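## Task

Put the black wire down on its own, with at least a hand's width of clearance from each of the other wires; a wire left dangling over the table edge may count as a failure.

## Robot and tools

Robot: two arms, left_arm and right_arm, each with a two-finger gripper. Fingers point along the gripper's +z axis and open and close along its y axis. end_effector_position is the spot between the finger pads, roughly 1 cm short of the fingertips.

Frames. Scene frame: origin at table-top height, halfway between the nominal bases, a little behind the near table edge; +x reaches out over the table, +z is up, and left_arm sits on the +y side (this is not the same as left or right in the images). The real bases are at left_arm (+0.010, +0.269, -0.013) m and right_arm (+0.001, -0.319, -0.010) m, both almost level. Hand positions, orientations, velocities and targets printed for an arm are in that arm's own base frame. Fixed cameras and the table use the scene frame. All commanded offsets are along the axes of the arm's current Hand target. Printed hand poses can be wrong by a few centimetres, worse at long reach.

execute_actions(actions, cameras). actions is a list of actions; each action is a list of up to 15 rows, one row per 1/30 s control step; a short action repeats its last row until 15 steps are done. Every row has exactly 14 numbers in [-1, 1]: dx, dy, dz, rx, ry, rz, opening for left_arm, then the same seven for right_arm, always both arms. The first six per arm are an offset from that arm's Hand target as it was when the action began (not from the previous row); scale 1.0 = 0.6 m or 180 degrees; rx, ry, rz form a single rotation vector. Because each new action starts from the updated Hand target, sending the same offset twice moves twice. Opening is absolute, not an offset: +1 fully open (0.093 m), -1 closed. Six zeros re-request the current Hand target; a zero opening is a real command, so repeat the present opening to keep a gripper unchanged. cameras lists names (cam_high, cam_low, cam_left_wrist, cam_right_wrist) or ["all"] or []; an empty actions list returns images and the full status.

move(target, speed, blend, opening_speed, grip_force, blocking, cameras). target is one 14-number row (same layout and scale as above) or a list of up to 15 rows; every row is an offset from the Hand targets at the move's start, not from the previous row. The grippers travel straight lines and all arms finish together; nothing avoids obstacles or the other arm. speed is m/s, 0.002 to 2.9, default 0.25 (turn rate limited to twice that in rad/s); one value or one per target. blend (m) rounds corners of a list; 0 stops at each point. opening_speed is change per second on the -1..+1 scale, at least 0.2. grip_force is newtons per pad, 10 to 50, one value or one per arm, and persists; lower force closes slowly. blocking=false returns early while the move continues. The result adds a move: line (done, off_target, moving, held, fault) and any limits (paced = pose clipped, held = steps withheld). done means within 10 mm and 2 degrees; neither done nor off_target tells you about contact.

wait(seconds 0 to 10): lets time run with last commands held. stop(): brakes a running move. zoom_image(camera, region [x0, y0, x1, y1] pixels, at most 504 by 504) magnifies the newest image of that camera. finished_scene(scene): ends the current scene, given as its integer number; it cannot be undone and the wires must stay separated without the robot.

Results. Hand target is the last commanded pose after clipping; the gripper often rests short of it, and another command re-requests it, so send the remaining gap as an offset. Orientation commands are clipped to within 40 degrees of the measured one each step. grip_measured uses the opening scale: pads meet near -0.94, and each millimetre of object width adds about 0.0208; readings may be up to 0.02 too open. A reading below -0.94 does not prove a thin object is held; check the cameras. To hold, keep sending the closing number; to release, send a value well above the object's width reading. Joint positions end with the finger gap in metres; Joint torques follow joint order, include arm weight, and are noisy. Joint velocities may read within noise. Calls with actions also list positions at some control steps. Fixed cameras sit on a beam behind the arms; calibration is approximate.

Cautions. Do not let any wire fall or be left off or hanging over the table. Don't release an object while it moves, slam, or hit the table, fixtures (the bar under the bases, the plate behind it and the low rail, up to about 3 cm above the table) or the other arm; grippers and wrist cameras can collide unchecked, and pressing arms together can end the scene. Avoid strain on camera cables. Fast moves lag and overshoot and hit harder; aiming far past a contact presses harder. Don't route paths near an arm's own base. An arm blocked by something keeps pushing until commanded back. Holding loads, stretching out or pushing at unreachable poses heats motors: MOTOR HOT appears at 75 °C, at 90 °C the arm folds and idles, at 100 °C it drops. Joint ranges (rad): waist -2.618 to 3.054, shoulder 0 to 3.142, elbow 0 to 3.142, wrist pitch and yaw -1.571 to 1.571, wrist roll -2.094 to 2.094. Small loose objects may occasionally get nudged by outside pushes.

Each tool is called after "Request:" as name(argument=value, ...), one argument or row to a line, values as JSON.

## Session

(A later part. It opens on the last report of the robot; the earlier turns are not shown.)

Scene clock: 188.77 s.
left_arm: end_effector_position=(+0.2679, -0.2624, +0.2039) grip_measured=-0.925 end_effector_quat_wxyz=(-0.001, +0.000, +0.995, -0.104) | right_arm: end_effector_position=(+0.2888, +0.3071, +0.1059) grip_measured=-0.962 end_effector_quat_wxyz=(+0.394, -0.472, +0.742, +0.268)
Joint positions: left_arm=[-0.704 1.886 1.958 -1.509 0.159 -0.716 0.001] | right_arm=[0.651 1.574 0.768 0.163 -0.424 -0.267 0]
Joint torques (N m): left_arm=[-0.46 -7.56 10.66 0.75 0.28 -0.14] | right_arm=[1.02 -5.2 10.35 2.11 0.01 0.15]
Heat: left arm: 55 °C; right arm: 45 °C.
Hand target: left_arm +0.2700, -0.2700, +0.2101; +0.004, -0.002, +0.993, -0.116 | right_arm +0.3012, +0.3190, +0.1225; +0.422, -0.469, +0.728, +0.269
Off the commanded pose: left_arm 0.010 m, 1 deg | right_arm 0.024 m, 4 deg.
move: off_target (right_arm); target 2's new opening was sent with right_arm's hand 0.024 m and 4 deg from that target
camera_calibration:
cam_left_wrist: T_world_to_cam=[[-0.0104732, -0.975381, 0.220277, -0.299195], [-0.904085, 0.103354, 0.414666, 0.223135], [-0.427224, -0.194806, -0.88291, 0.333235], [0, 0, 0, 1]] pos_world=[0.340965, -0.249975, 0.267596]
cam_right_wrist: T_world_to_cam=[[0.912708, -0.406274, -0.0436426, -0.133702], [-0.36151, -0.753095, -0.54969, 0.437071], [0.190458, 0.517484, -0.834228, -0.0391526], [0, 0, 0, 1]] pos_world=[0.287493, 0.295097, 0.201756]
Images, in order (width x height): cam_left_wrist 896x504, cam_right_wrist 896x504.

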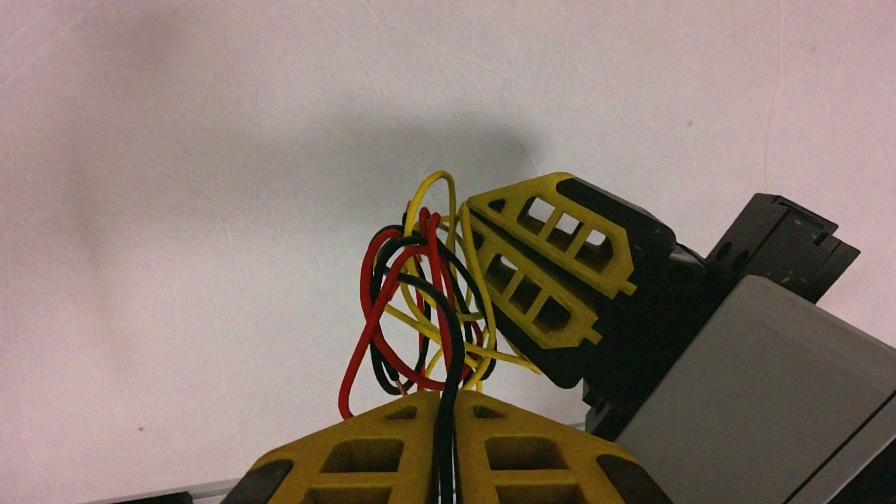

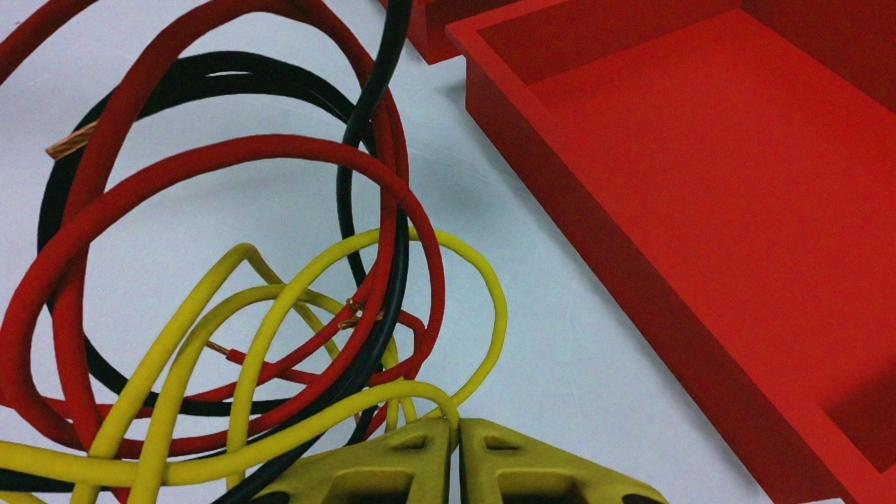

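Request:
move(
  target=[0.001, 0.104, 0.078, 0, 0, 0, -0.931621, 0.1527, -0.096, -0.1553, 0, 0, 0, -0.97],
  cameras=["all"],
  speed=0.08,
)

Request:
zoom_image(
  camera="cam_low",
  region=[380, 190, 500, 310],
)

Request:
zoom_image(
  camera="cam_high",
  region=[380, 240, 560, 360],
)

Scene clock: 200.83 s.
left_arm: end_effector_position=(+0.2717, -0.2253, +0.1434) grip_measured=-0.925 end_effector_quat_wxyz=(-0.005, -0.005, +0.994, -0.111) | right_arm: end_effector_position=(+0.3000, +0.1840, +0.0815) grip_measured=-0.962 end_effector_quat_wxyz=(+0.409, -0.468, +0.734, +0.275)
Joint positions: left_arm=[-0.603 1.764 1.558 -1.245 0.188 -0.625 0.001] | right_arm=[0.21 1.485 0.582 0.102 -0.772 -0.599 0]
Joint torques (N m): left_arm=[0.95 -10.7 6.08 0.75 0.13 0.14] | right_arm=[-1.17 -7.62 5.6 1.4 -0.42 -0.02]
Heat: left arm: 55 °C; right arm: 46 °C.
Hand target: left_arm +0.2697, -0.2202, +0.1503; +0.004, -0.002, +0.993, -0.116 | right_arm +0.3011, +0.1800, +0.0898; +0.422, -0.469, +0.728, +0.269
Off the commanded pose: left_arm 0.009 m, 1 deg | right_arm 0.009 m, 2 deg.
move: done
camera_calibration:
cam_left_wrist: T_world_to_cam=[[0.000532437, -0.971977, 0.235074, -0.253947], [-0.900744, 0.101638, 0.422292, 0.24542], [-0.434351, -0.211966, -0.875448, 0.285691], [0, 0, 0, 1]] pos_world=[0.345286, -0.211218, 0.206166]
cam_right_wrist: T_world_to_cam=[[0.913251, -0.405655, -0.037648, -0.195726], [-0.350403, -0.734983, -0.580533, 0.330797], [0.207825, 0.543364, -0.813366, -0.00954149], [0, 0, 0, 1]] pos_world=[0.296642, 0.168918, 0.176909]

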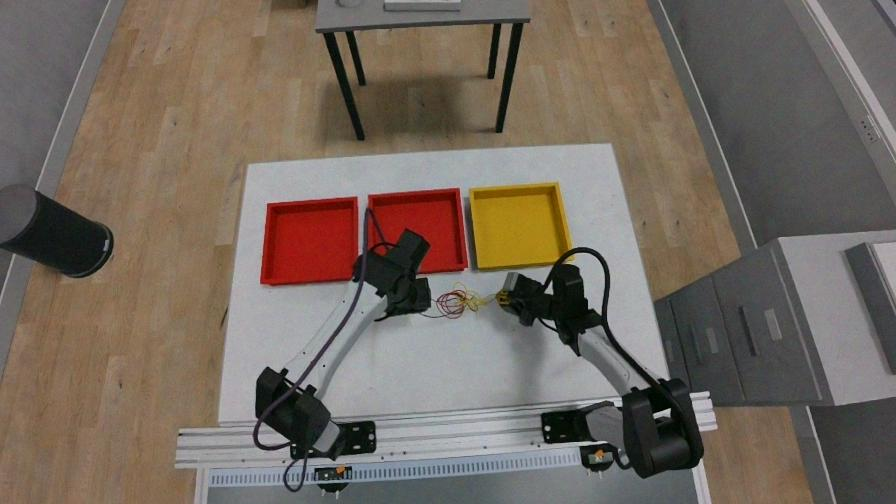

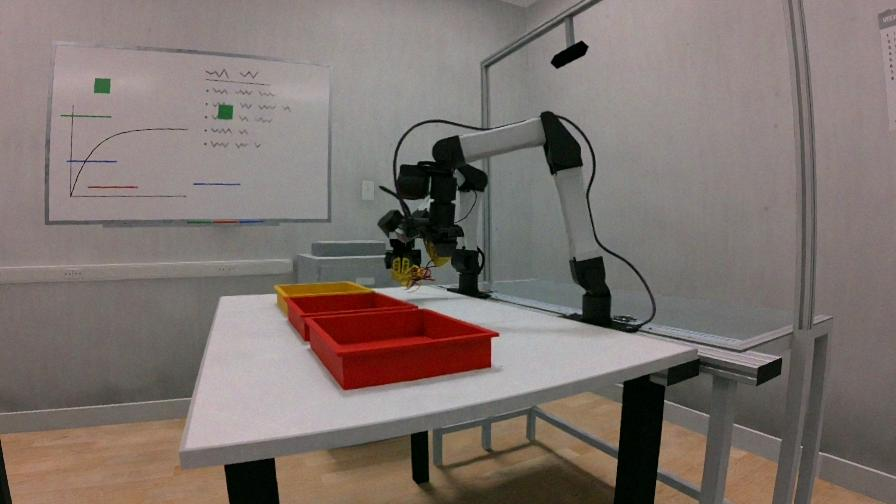

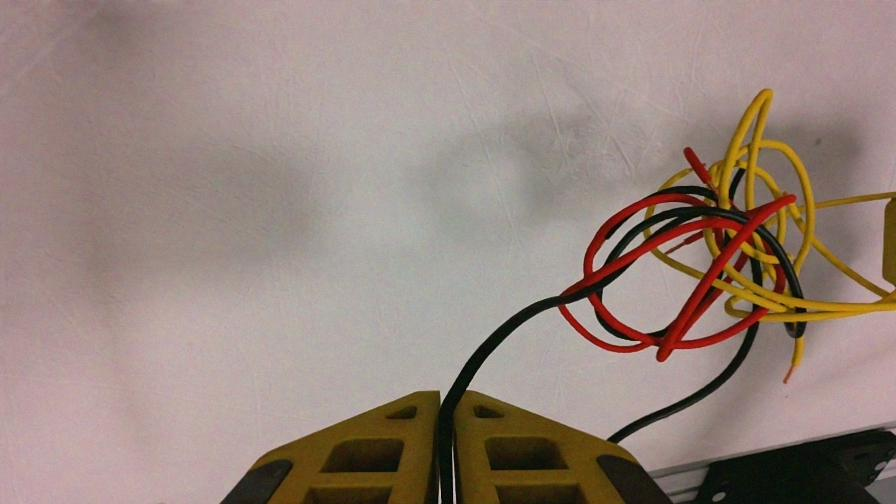

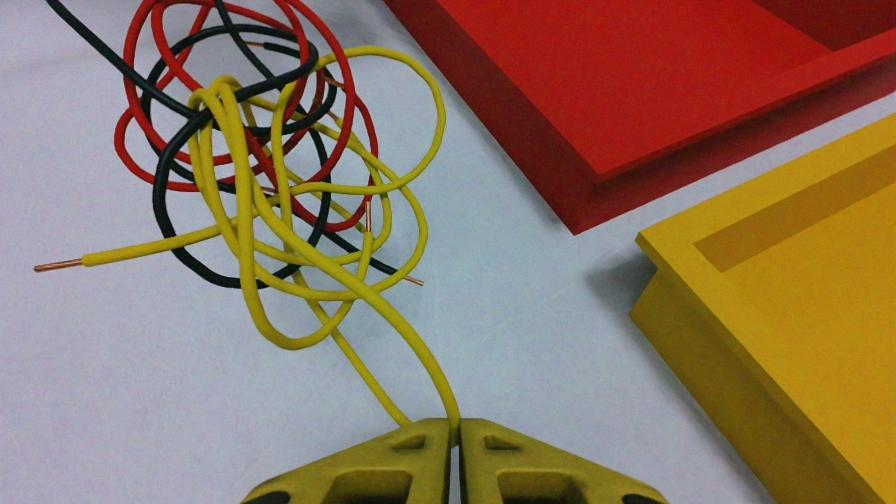

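Scaled by 4.200 from the camera's 896x504 image, which has a finer 1280x720 frame.

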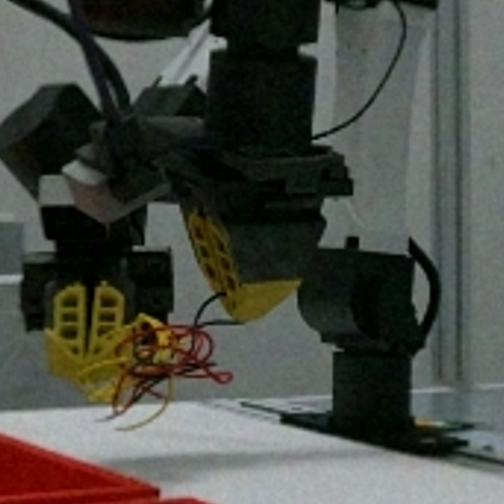

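Scaled by 2.800 from the camera's 896x504 image, which has a finer 1280x720 frame.

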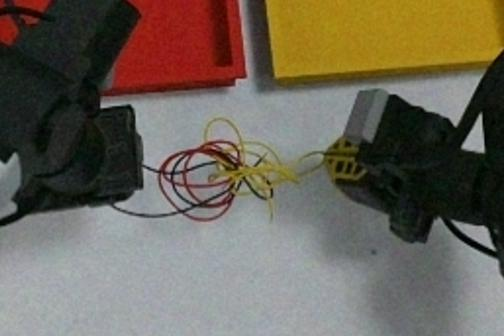

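Request:
move(
  target=[0, 0.212, 0.0268, 0, 0, 0, -0.931621, 0.067, -0.0415, -0.0663, 0, 0, 0, -0.97],
  cameras=["all"],
  speed=0.08,
)

Request:
zoom_image(
  camera="cam_low",
  region=[380, 210, 500, 330],
)

Request:
zoom_image(
  camera="cam_high",
  region=[380, 240, 560, 360],
)

Scene clock: 211.50 s.
left_arm: end_effector_position=(+0.2735, -0.1227, +0.1062) grip_measured=-0.925 end_effector_quat_wxyz=(-0.004, +0.004, +0.988, -0.156) | right_arm: end_effector_position=(+0.2889, +0.1337, +0.0792) grip_measured=-0.962 end_effector_quat_wxyz=(+0.419, -0.477, +0.713, +0.296)
Joint positions: left_arm=[-0.252 1.605 1.217 -1.111 0.305 -0.255 0.001] | right_arm=[-0.02 1.485 0.582 -0.104 -0.977 -0.894 0]
Joint torques (N m): left_arm=[2.33 -8.76 5.75 0.37 -0.51 0.24] | right_arm=[-2.84 -3.66 7.24 1.1 -0.01 -0.07]
Heat: left arm: 55 °C; right arm: 45 °C.
Hand target: left_arm +0.2694, -0.1000, +0.1053; +0.003, -0.002, +0.993, -0.116 | right_arm +0.3011, +0.1200, +0.0750; +0.422, -0.469, +0.728, +0.269
Off the commanded pose: left_arm 0.023 m, 5 deg | right_arm 0.019 m, 4 deg.
move: off_target (left_arm, right_arm)
camera_calibration:
cam_left_wrist: T_world_to_cam=[[-0.0183952, -0.946463, 0.322287, -0.146441], [-0.900937, 0.155469, 0.405144, 0.260811], [-0.43356, -0.282908, -0.855564, 0.264569], [0, 0, 0, 1]] pos_world=[0.346987, -0.104301, 0.167886]
cam_right_wrist: T_world_to_cam=[[0.930931, -0.363156, -0.0385488, -0.216817], [-0.30751, -0.722563, -0.619144, 0.277629], [0.196992, 0.588235, -0.78433, 0.0129135], [0, 0, 0, 1]] pos_world=[0.284671, 0.11427, 0.173663]

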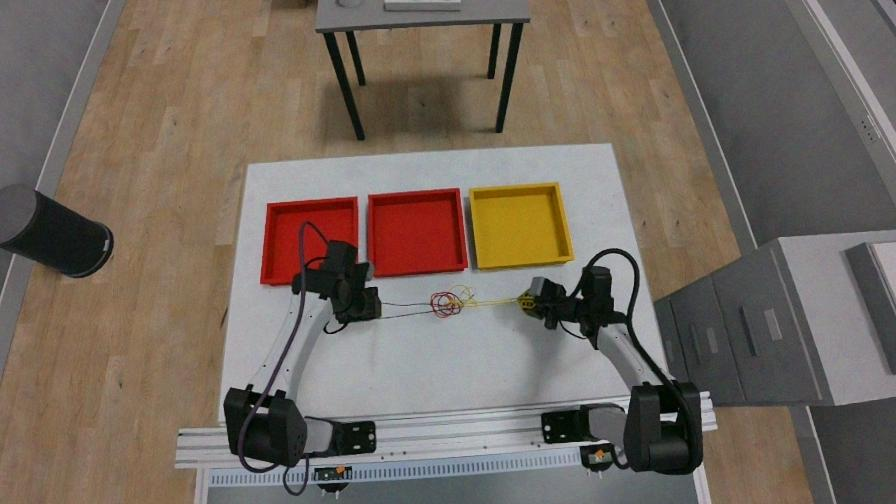

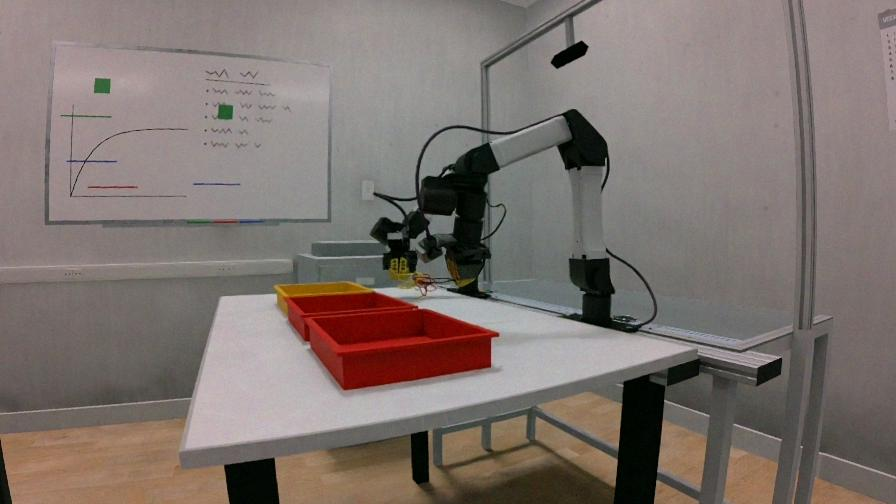

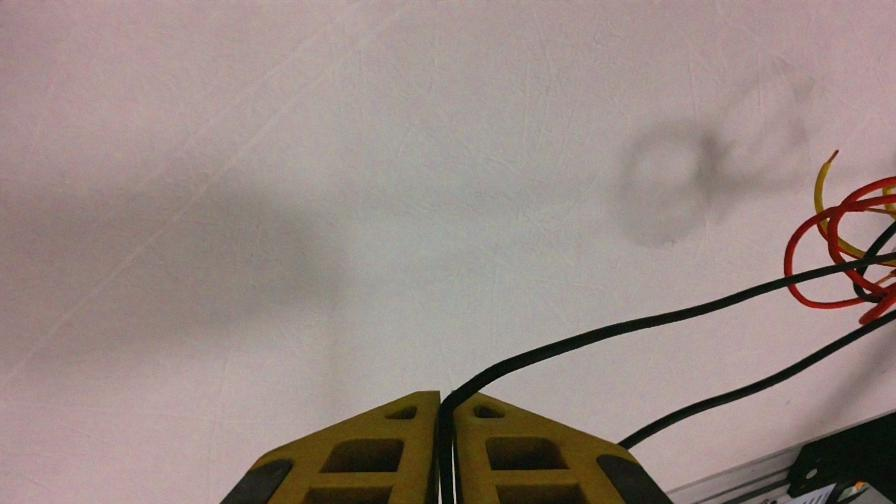

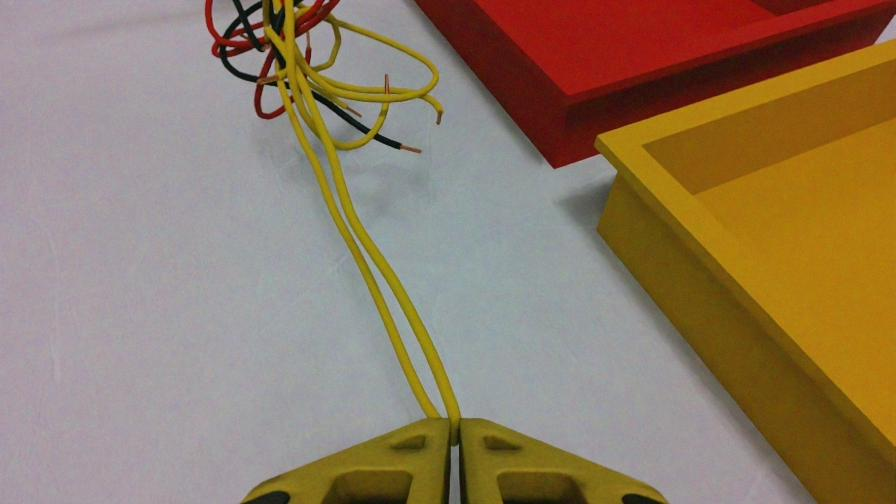

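Scaled by 4.200 from the camera's 896x504 image, which has a finer 1280x720 frame.

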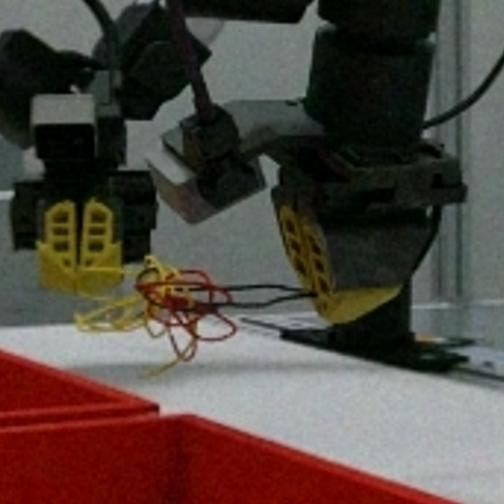

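Scaled by 2.800 from the camera's 896x504 image, which has a finer 1280x720 frame.

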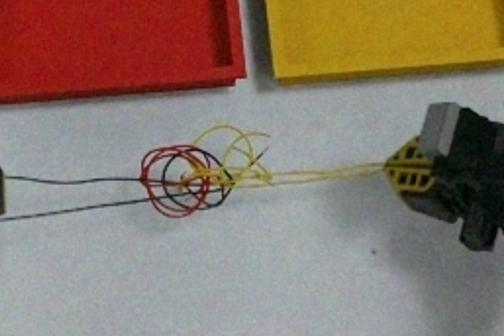

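Request:
move(
  target=[0, 0.13, -0.0307, 0, 0, 0, -0.931621, 0.0304, -0.0277, -0.0525, 0, 0, 0, -0.97],
  cameras=["all"],
  speed=0.06,
)

Request:
zoom_image(
  camera="cam_low",
  region=[380, 210, 500, 330],
)

Request:
zoom_image(
  camera="cam_high",
  region=[380, 240, 560, 360],
)

Scene clock: 223.07 s.
left_arm: end_effector_position=(+0.2722, -0.0268, +0.1031) grip_measured=-0.925 end_effector_quat_wxyz=(-0.001, -0.005, +0.991, -0.130) | right_arm: end_effector_position=(+0.2909, +0.0851, +0.0689) grip_measured=-0.962 end_effector_quat_wxyz=(+0.410, -0.468, +0.733, +0.276)
Joint positions: left_arm=[0.061 1.589 1.199 -1.198 0.26 0.053 0.001] | right_arm=[-0.201 1.543 0.654 -0.346 -0.999 -1.153 0]
Joint torques (N m): left_arm=[0.8 -7.79 6.61 0.42 -0.03 0.14] | right_arm=[-1.26 -4.11 8.21 0.74 -0.69 -0.04]
Heat: left arm: 54 °C; right arm: 44 °C.
Hand target: left_arm +0.2692, -0.0199, +0.1054; +0.004, -0.002, +0.993, -0.116 | right_arm +0.3010, +0.0800, +0.0750; +0.422, -0.469, +0.728, +0.269
Off the commanded pose: left_arm 0.008 m, 2 deg | right_arm 0.013 m, 2 deg.
move: off_target (right_arm)
camera_calibration:
cam_left_wrist: T_world_to_cam=[[-0.000508493, -0.962283, 0.272051, -0.0547682], [-0.904151, 0.116666, 0.410974, 0.245295], [-0.427212, -0.245766, -0.870109, 0.289335], [0, 0, 0, 1]] pos_world=[0.345363, -0.0102112, 0.165843]
cam_right_wrist: T_world_to_cam=[[0.913519, -0.405026, -0.0379093, -0.228121], [-0.349173, -0.732894, -0.583905, 0.24734], [0.208713, 0.546645, -0.810936, 0.035069], [0, 0, 0, 1]] pos_world=[0.287438, 0.0697085, 0.164214]

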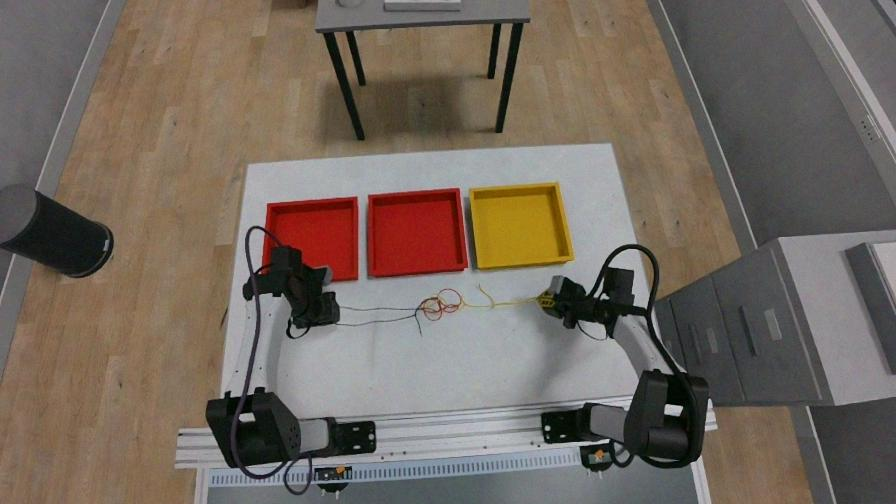

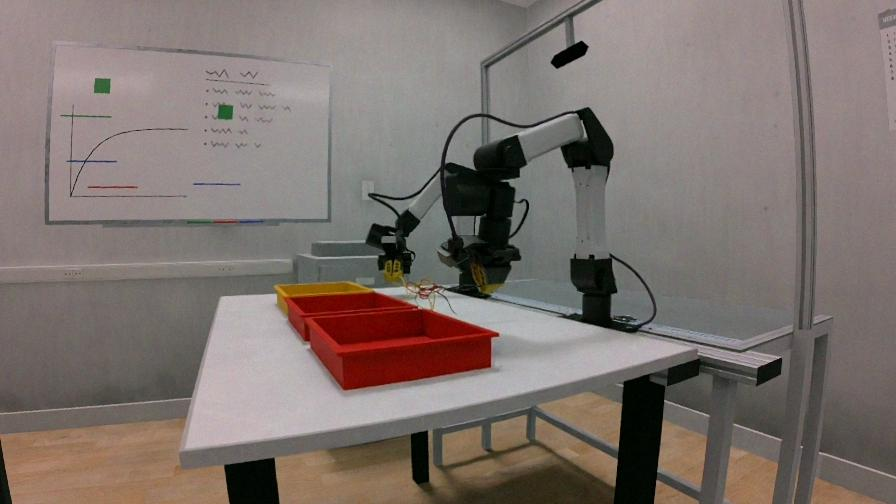

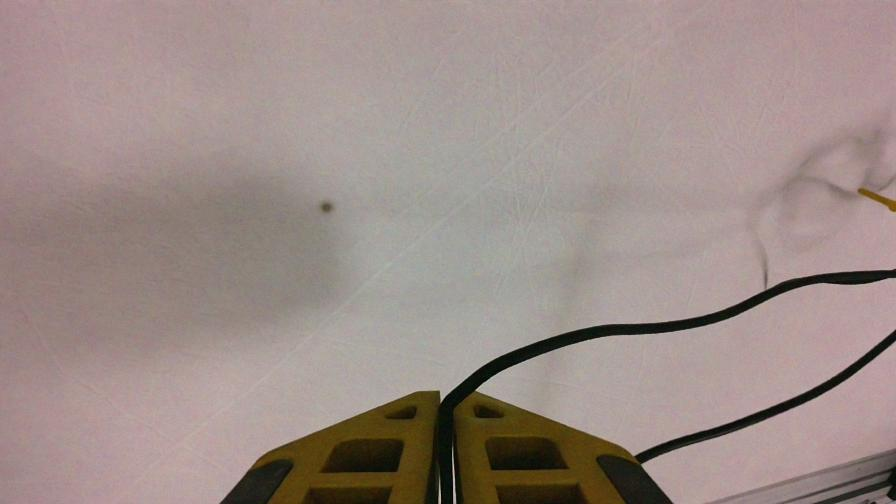

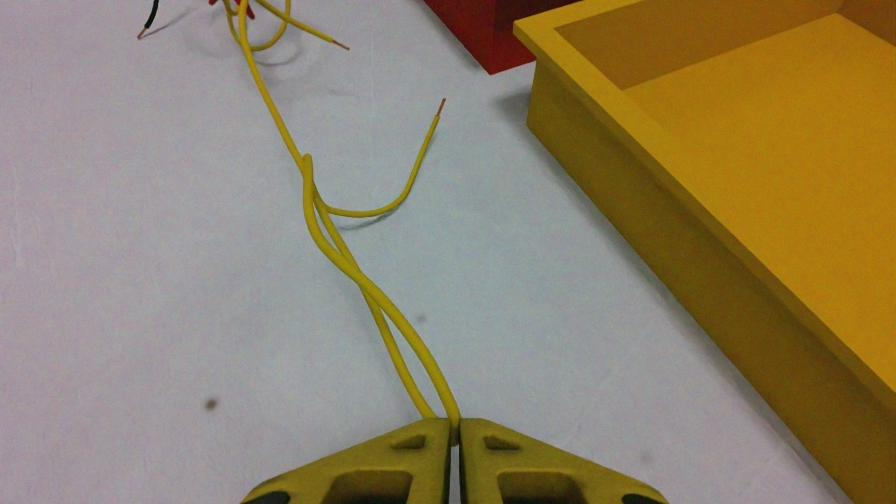

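Scaled by 4.200 from the camera's 896x504 image, which has a finer 1280x720 frame.

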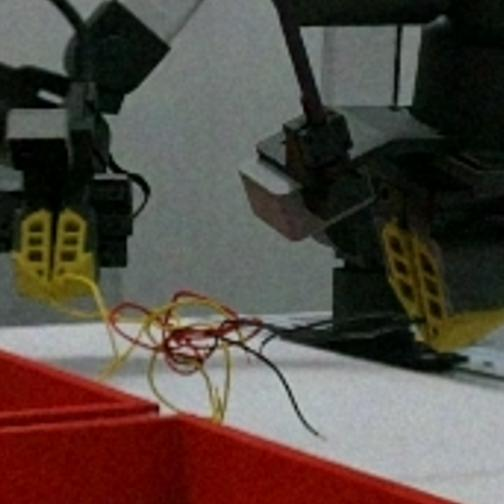

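Scaled by 2.800 from the camera's 896x504 image, which has a finer 1280x720 frame.

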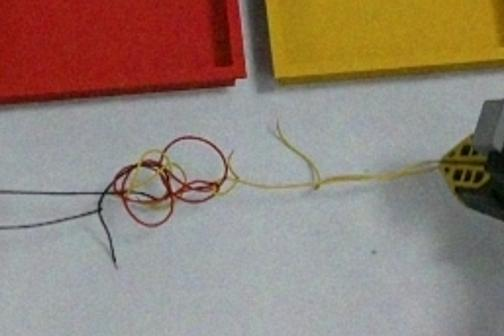

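Request:
move(
  target=[0, 0.1195, -0.0025, 0, 0, 0, -0.931621, 0.038, -0.0346, -0.0656, 0, 0, 0, -0.97],
  cameras=["all"],
  speed=0.06,
)

Request:
zoom_image(
  camera="cam_low",
  region=[380, 210, 500, 330],
)

Request:
zoom_image(
  camera="cam_high",
  region=[340, 240, 560, 360],
)

Scene clock: 233.20 s.
left_arm: end_effector_position=(+0.2668, +0.0403, +0.0915) grip_measured=-0.925 end_effector_quat_wxyz=(+0.003, -0.004, +0.991, -0.134) | right_arm: end_effector_position=(+0.2910, +0.0381, +0.0708) grip_measured=-0.962 end_effector_quat_wxyz=(+0.410, -0.467, +0.731, +0.281)
Joint positions: left_arm=[0.31 1.636 1.199 -1.211 0.258 0.311 0.001] | right_arm=[-0.388 1.668 0.809 -0.687 -1.041 -1.511 0]
Joint torques (N m): left_arm=[1.21 -5.31 8.38 0.38 -0.09 0.16] | right_arm=[-1.57 -4.48 8.16 0.41 -0.59 -0.02]
Heat: left arm: 54 °C; right arm: 45 °C.
Hand target: left_arm +0.2690, +0.0503, +0.0904; +0.004, -0.002, +0.993, -0.116 | right_arm +0.3010, +0.0300, +0.0750; +0.422, -0.469, +0.728, +0.269
Off the commanded pose: left_arm 0.010 m, 2 deg | right_arm 0.014 m, 2 deg.
move: off_target (right_arm)
camera_calibration:
cam_left_wrist: T_world_to_cam=[[-0.00393951, -0.960042, 0.27983, 0.0129846], [-0.907588, 0.120919, 0.402074, 0.238883], [-0.419844, -0.252386, -0.871798, 0.291732], [0, 0, 0, 1]] pos_world=[0.33934, 0.0572093, 0.15465]
cam_right_wrist: T_world_to_cam=[[0.915392, -0.400162, -0.0439099, -0.247482], [-0.347178, -0.729525, -0.589289, 0.213604], [0.203778, 0.554674, -0.806729, 0.0631037], [0, 0, 0, 1]] pos_world=[0.287842, 0.0217943, 0.165915]

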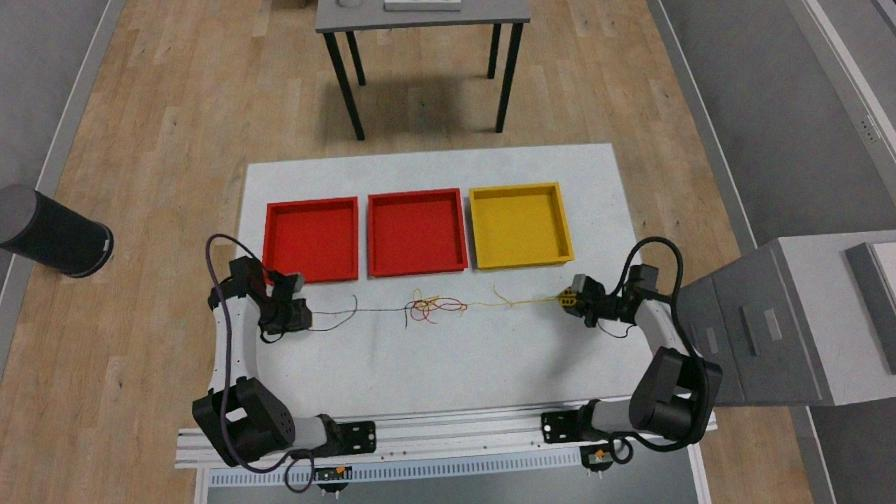

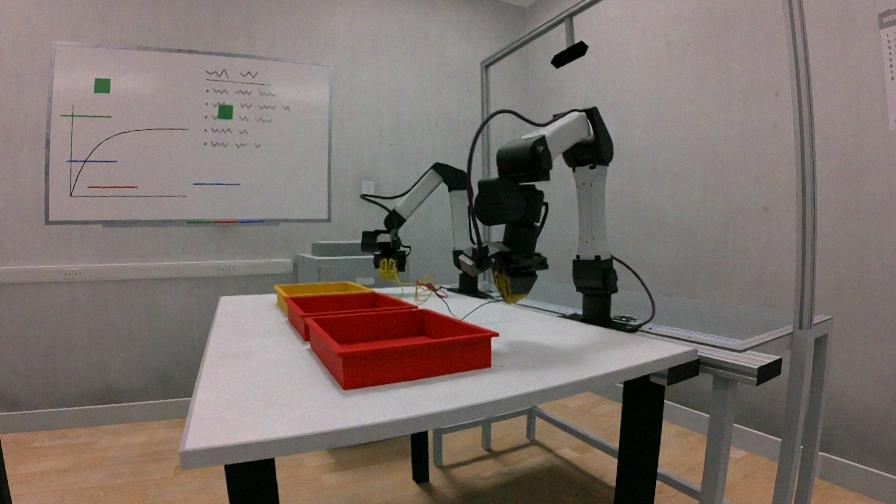

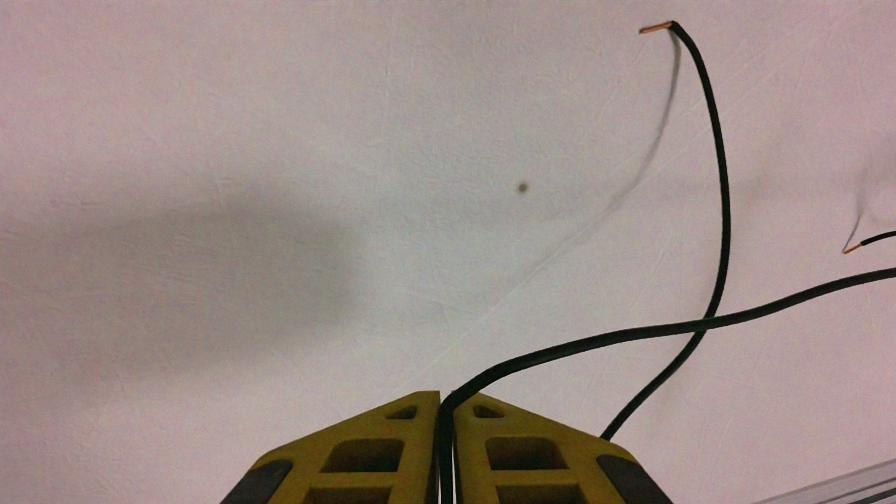

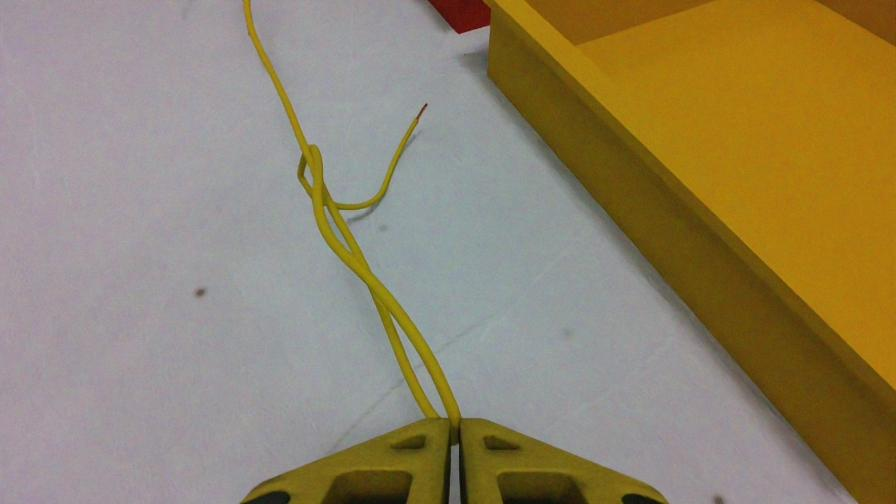

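Scaled by 4.200 from the camera's 896x504 image, which has a finer 1280x720 frame.

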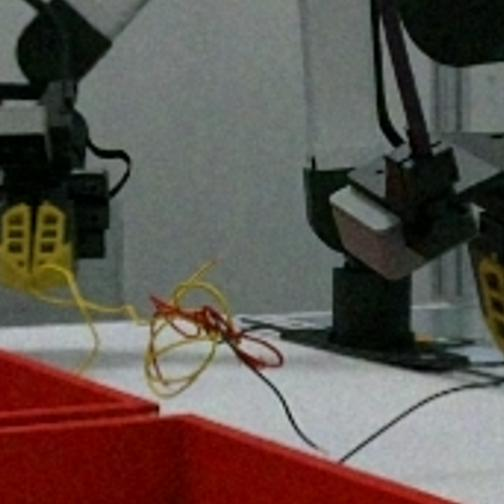

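Scaled by 2.291 from the camera's 896x504 image, which has a finer 1280x720 frame.

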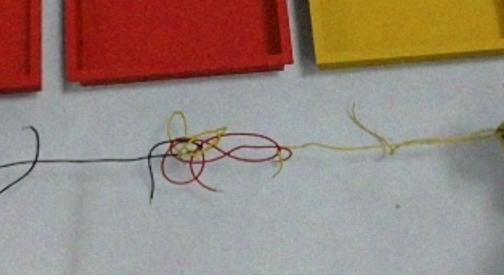

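Request:
move(
  target=[0, 0.15, -0.01, 0, 0, 0, -0.931621, 0.0228, -0.0208, -0.0394, 0, 0, 0, -0.97],
  cameras=["all"],
  speed=0.06,
)

Request:
zoom_image(
  camera="cam_high",
  region=[300, 240, 560, 360],
)

Scene clock: 241.03 s.
left_arm: end_effector_position=(+0.2637, +0.1330, +0.0714) grip_measured=-0.925 end_effector_quat_wxyz=(-0.001, -0.010, +0.992, -0.123) | right_arm: end_effector_position=(+0.2952, +0.0057, +0.0728) grip_measured=-0.962 end_effector_quat_wxyz=(+0.418, -0.468, +0.729, +0.274)
Joint positions: left_arm=[0.584 1.806 1.317 -1.219 0.206 0.579 0.001] | right_arm=[-0.496 1.76 0.92 -0.862 -1.042 -1.713 0]
Joint torques (N m): left_arm=[0.34 -6.71 10.15 0.13 0.1 0.17] | right_arm=[-0.46 -5.03 7.56 0 -0.58 -0.03]
Heat: left arm: 55 °C; right arm: 45 °C.
Hand target: left_arm +0.2687, +0.1393, +0.0756; +0.004, -0.002, +0.993, -0.116 | right_arm +0.3010, +0.0000, +0.0750; +0.422, -0.469, +0.728, +0.269
Off the commanded pose: left_arm 0.009 m, 1 deg | right_arm 0.008 m, 1 deg.
move: done
camera_calibration:
cam_left_wrist: T_world_to_cam=[[0.0076652, -0.965957, 0.258589, 0.106956], [-0.9051, 0.103238, 0.412475, 0.233867], [-0.425129, -0.23721, -0.873497, 0.295913], [0, 0, 0, 1]] pos_world=[0.336655, 0.149364, 0.134357]
cam_right_wrist: T_world_to_cam=[[0.913408, -0.406275, -0.0250422, -0.265], [-0.340318, -0.728472, -0.594568, 0.190995], [0.223316, 0.551606, -0.803655, 0.0759282], [0, 0, 0, 1]] pos_world=[0.290096, -0.0104105, 0.167944]

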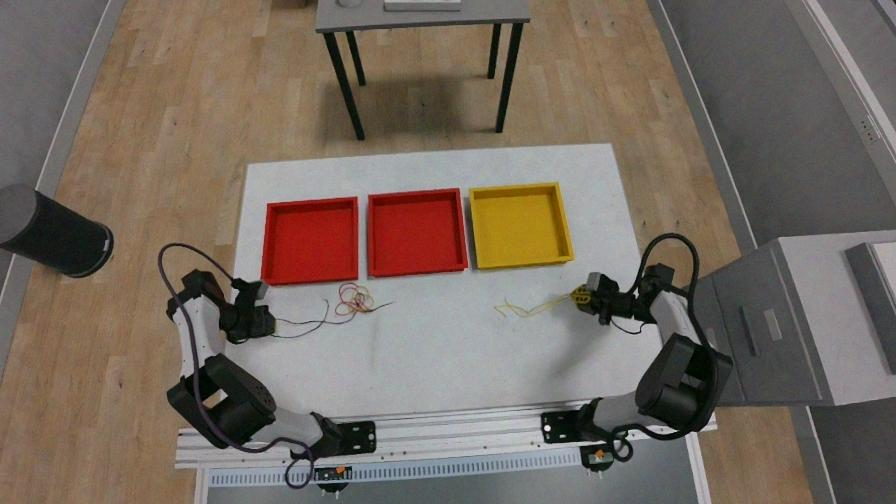

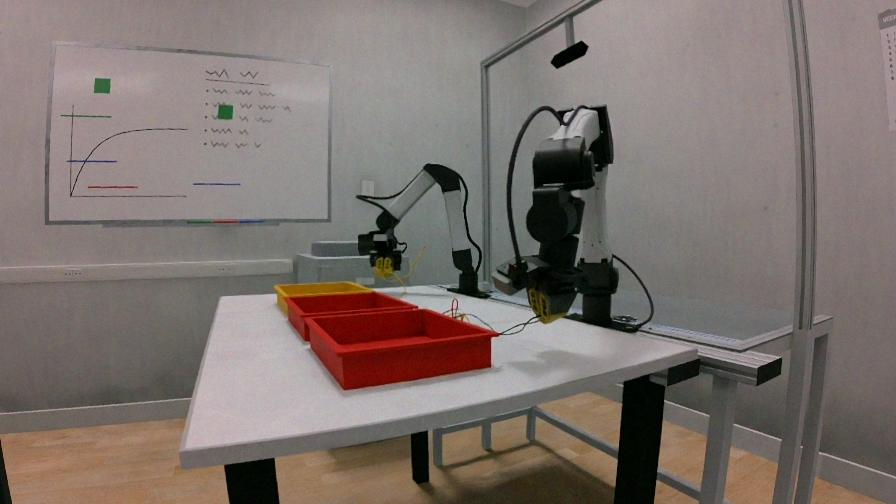

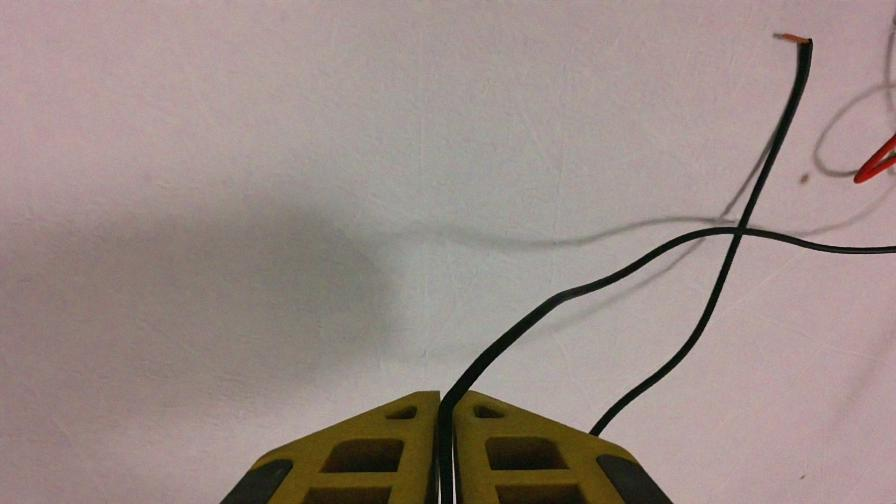

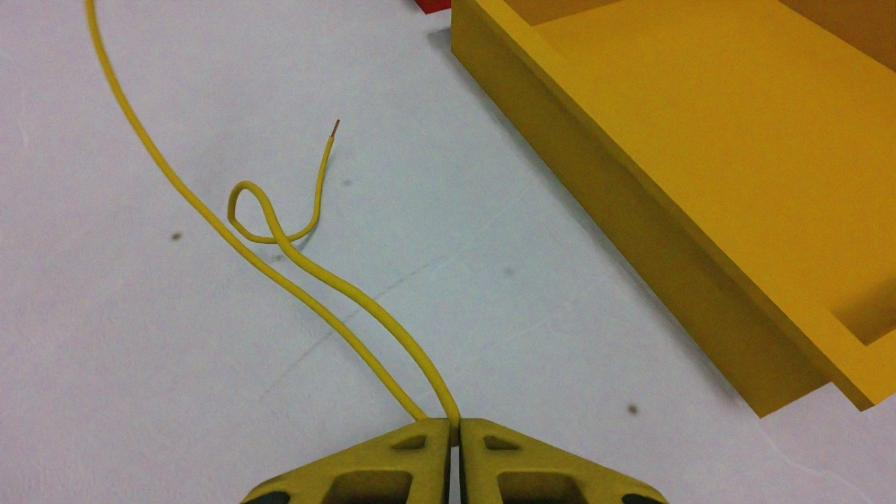

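Scaled by 1.938 from the camera's 896x504 image, which has a finer 1280x720 frame.

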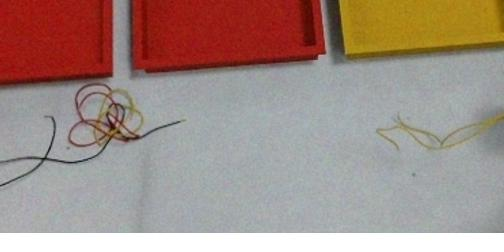

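Request:
move(
  target=[
    [0, 0, 0, 0, 0, 0, -0.931621, 0.0578, 0, 0.0333, 0, 0, 0, -0.97],
    [0, 0, 0, 0, 0, 0, -0.931621, 0.0578, 0, 0.0333, 0, 0, 0, -0.5],
  ],
  cameras=["cam_right_wrist", "cam_high"],
  speed=0.08,
  opening_speed=0.4,
)

Request:
zoom_image(
  camera="cam_high",
  region=[260, 250, 440, 370],
)

Scene clock: 264.23 s.
left_arm: end_effector_position=(+0.2636, +0.1330, +0.0714) grip_measured=-0.925 end_effector_quat_wxyz=(-0.001, -0.009, +0.992, -0.123) | right_arm: end_effector_position=(+0.3004, +0.0026, +0.0385) grip_measured=-0.501 end_effector_quat_wxyz=(+0.418, -0.471, +0.728, +0.272)
Joint positions: left_arm=[0.584 1.806 1.317 -1.219 0.206 0.58 0.001] | right_arm=[-0.496 1.867 0.889 -0.724 -1.04 -1.719 0.021]
Joint torques (N m): left_arm=[0.39 -6.6 10.22 0.08 0.17 0.2] | right_arm=[-0.55 -5.57 4.41 0.23 -0.59 0.03]
Heat: left arm: 57 °C; right arm: 45 °C.
Hand target: left_arm +0.2686, +0.1392, +0.0756; +0.004, -0.002, +0.993, -0.116 | right_arm +0.3012, -0.0001, +0.0349; +0.422, -0.469, +0.728, +0.269
Off the commanded pose: left_arm 0.009 m, 1 deg | right_arm 0.004 m, 1 deg.
move: done
camera_calibration:
cam_right_wrist: T_world_to_cam=[[0.914774, -0.403492, -0.0195715, -0.272471], [-0.33561, -0.732122, -0.59276, 0.168706], [0.224845, 0.548809, -0.805141, 0.0484106], [0, 0, 0, 1]] pos_world=[0.294984, -0.0129947, 0.133647]
Images, in order (width x height): cam_high 896x504, cam_right_wrist 896x504.

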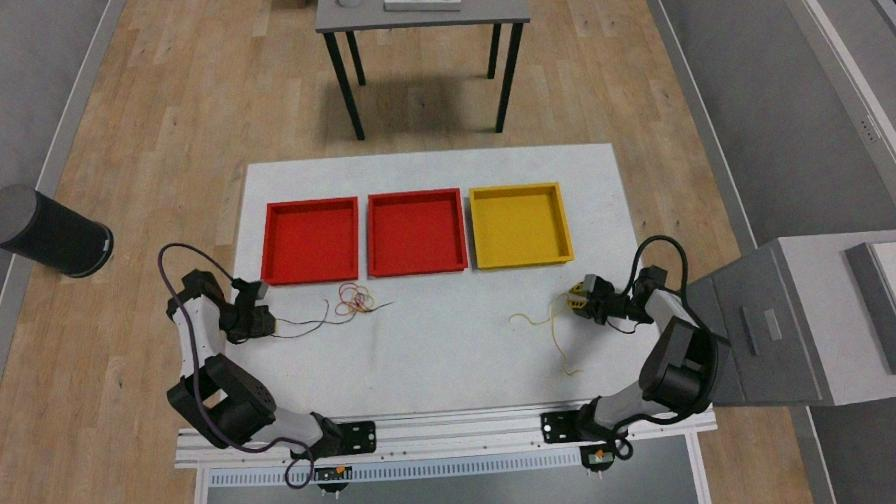

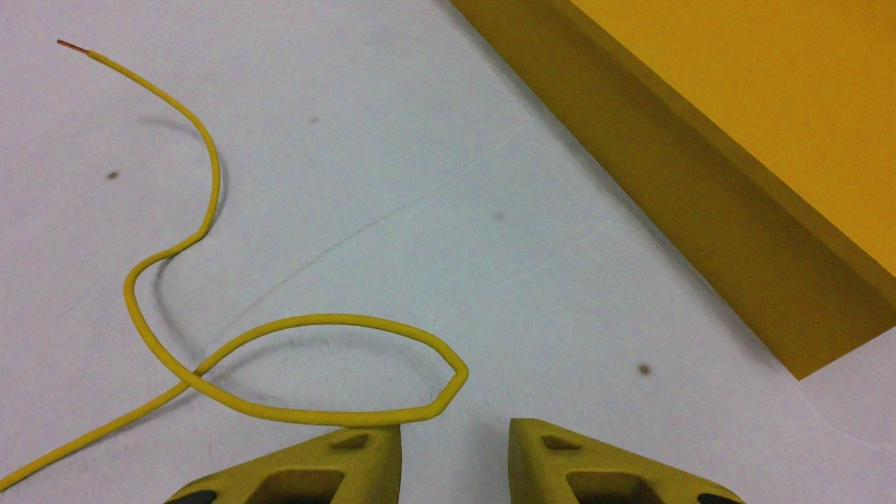

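Scaled by 2.800 from the camera's 896x504 image, which has a finer 1280x720 frame.

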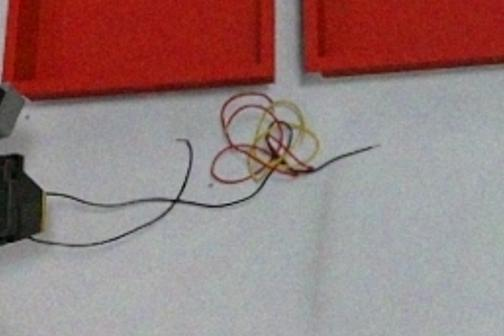

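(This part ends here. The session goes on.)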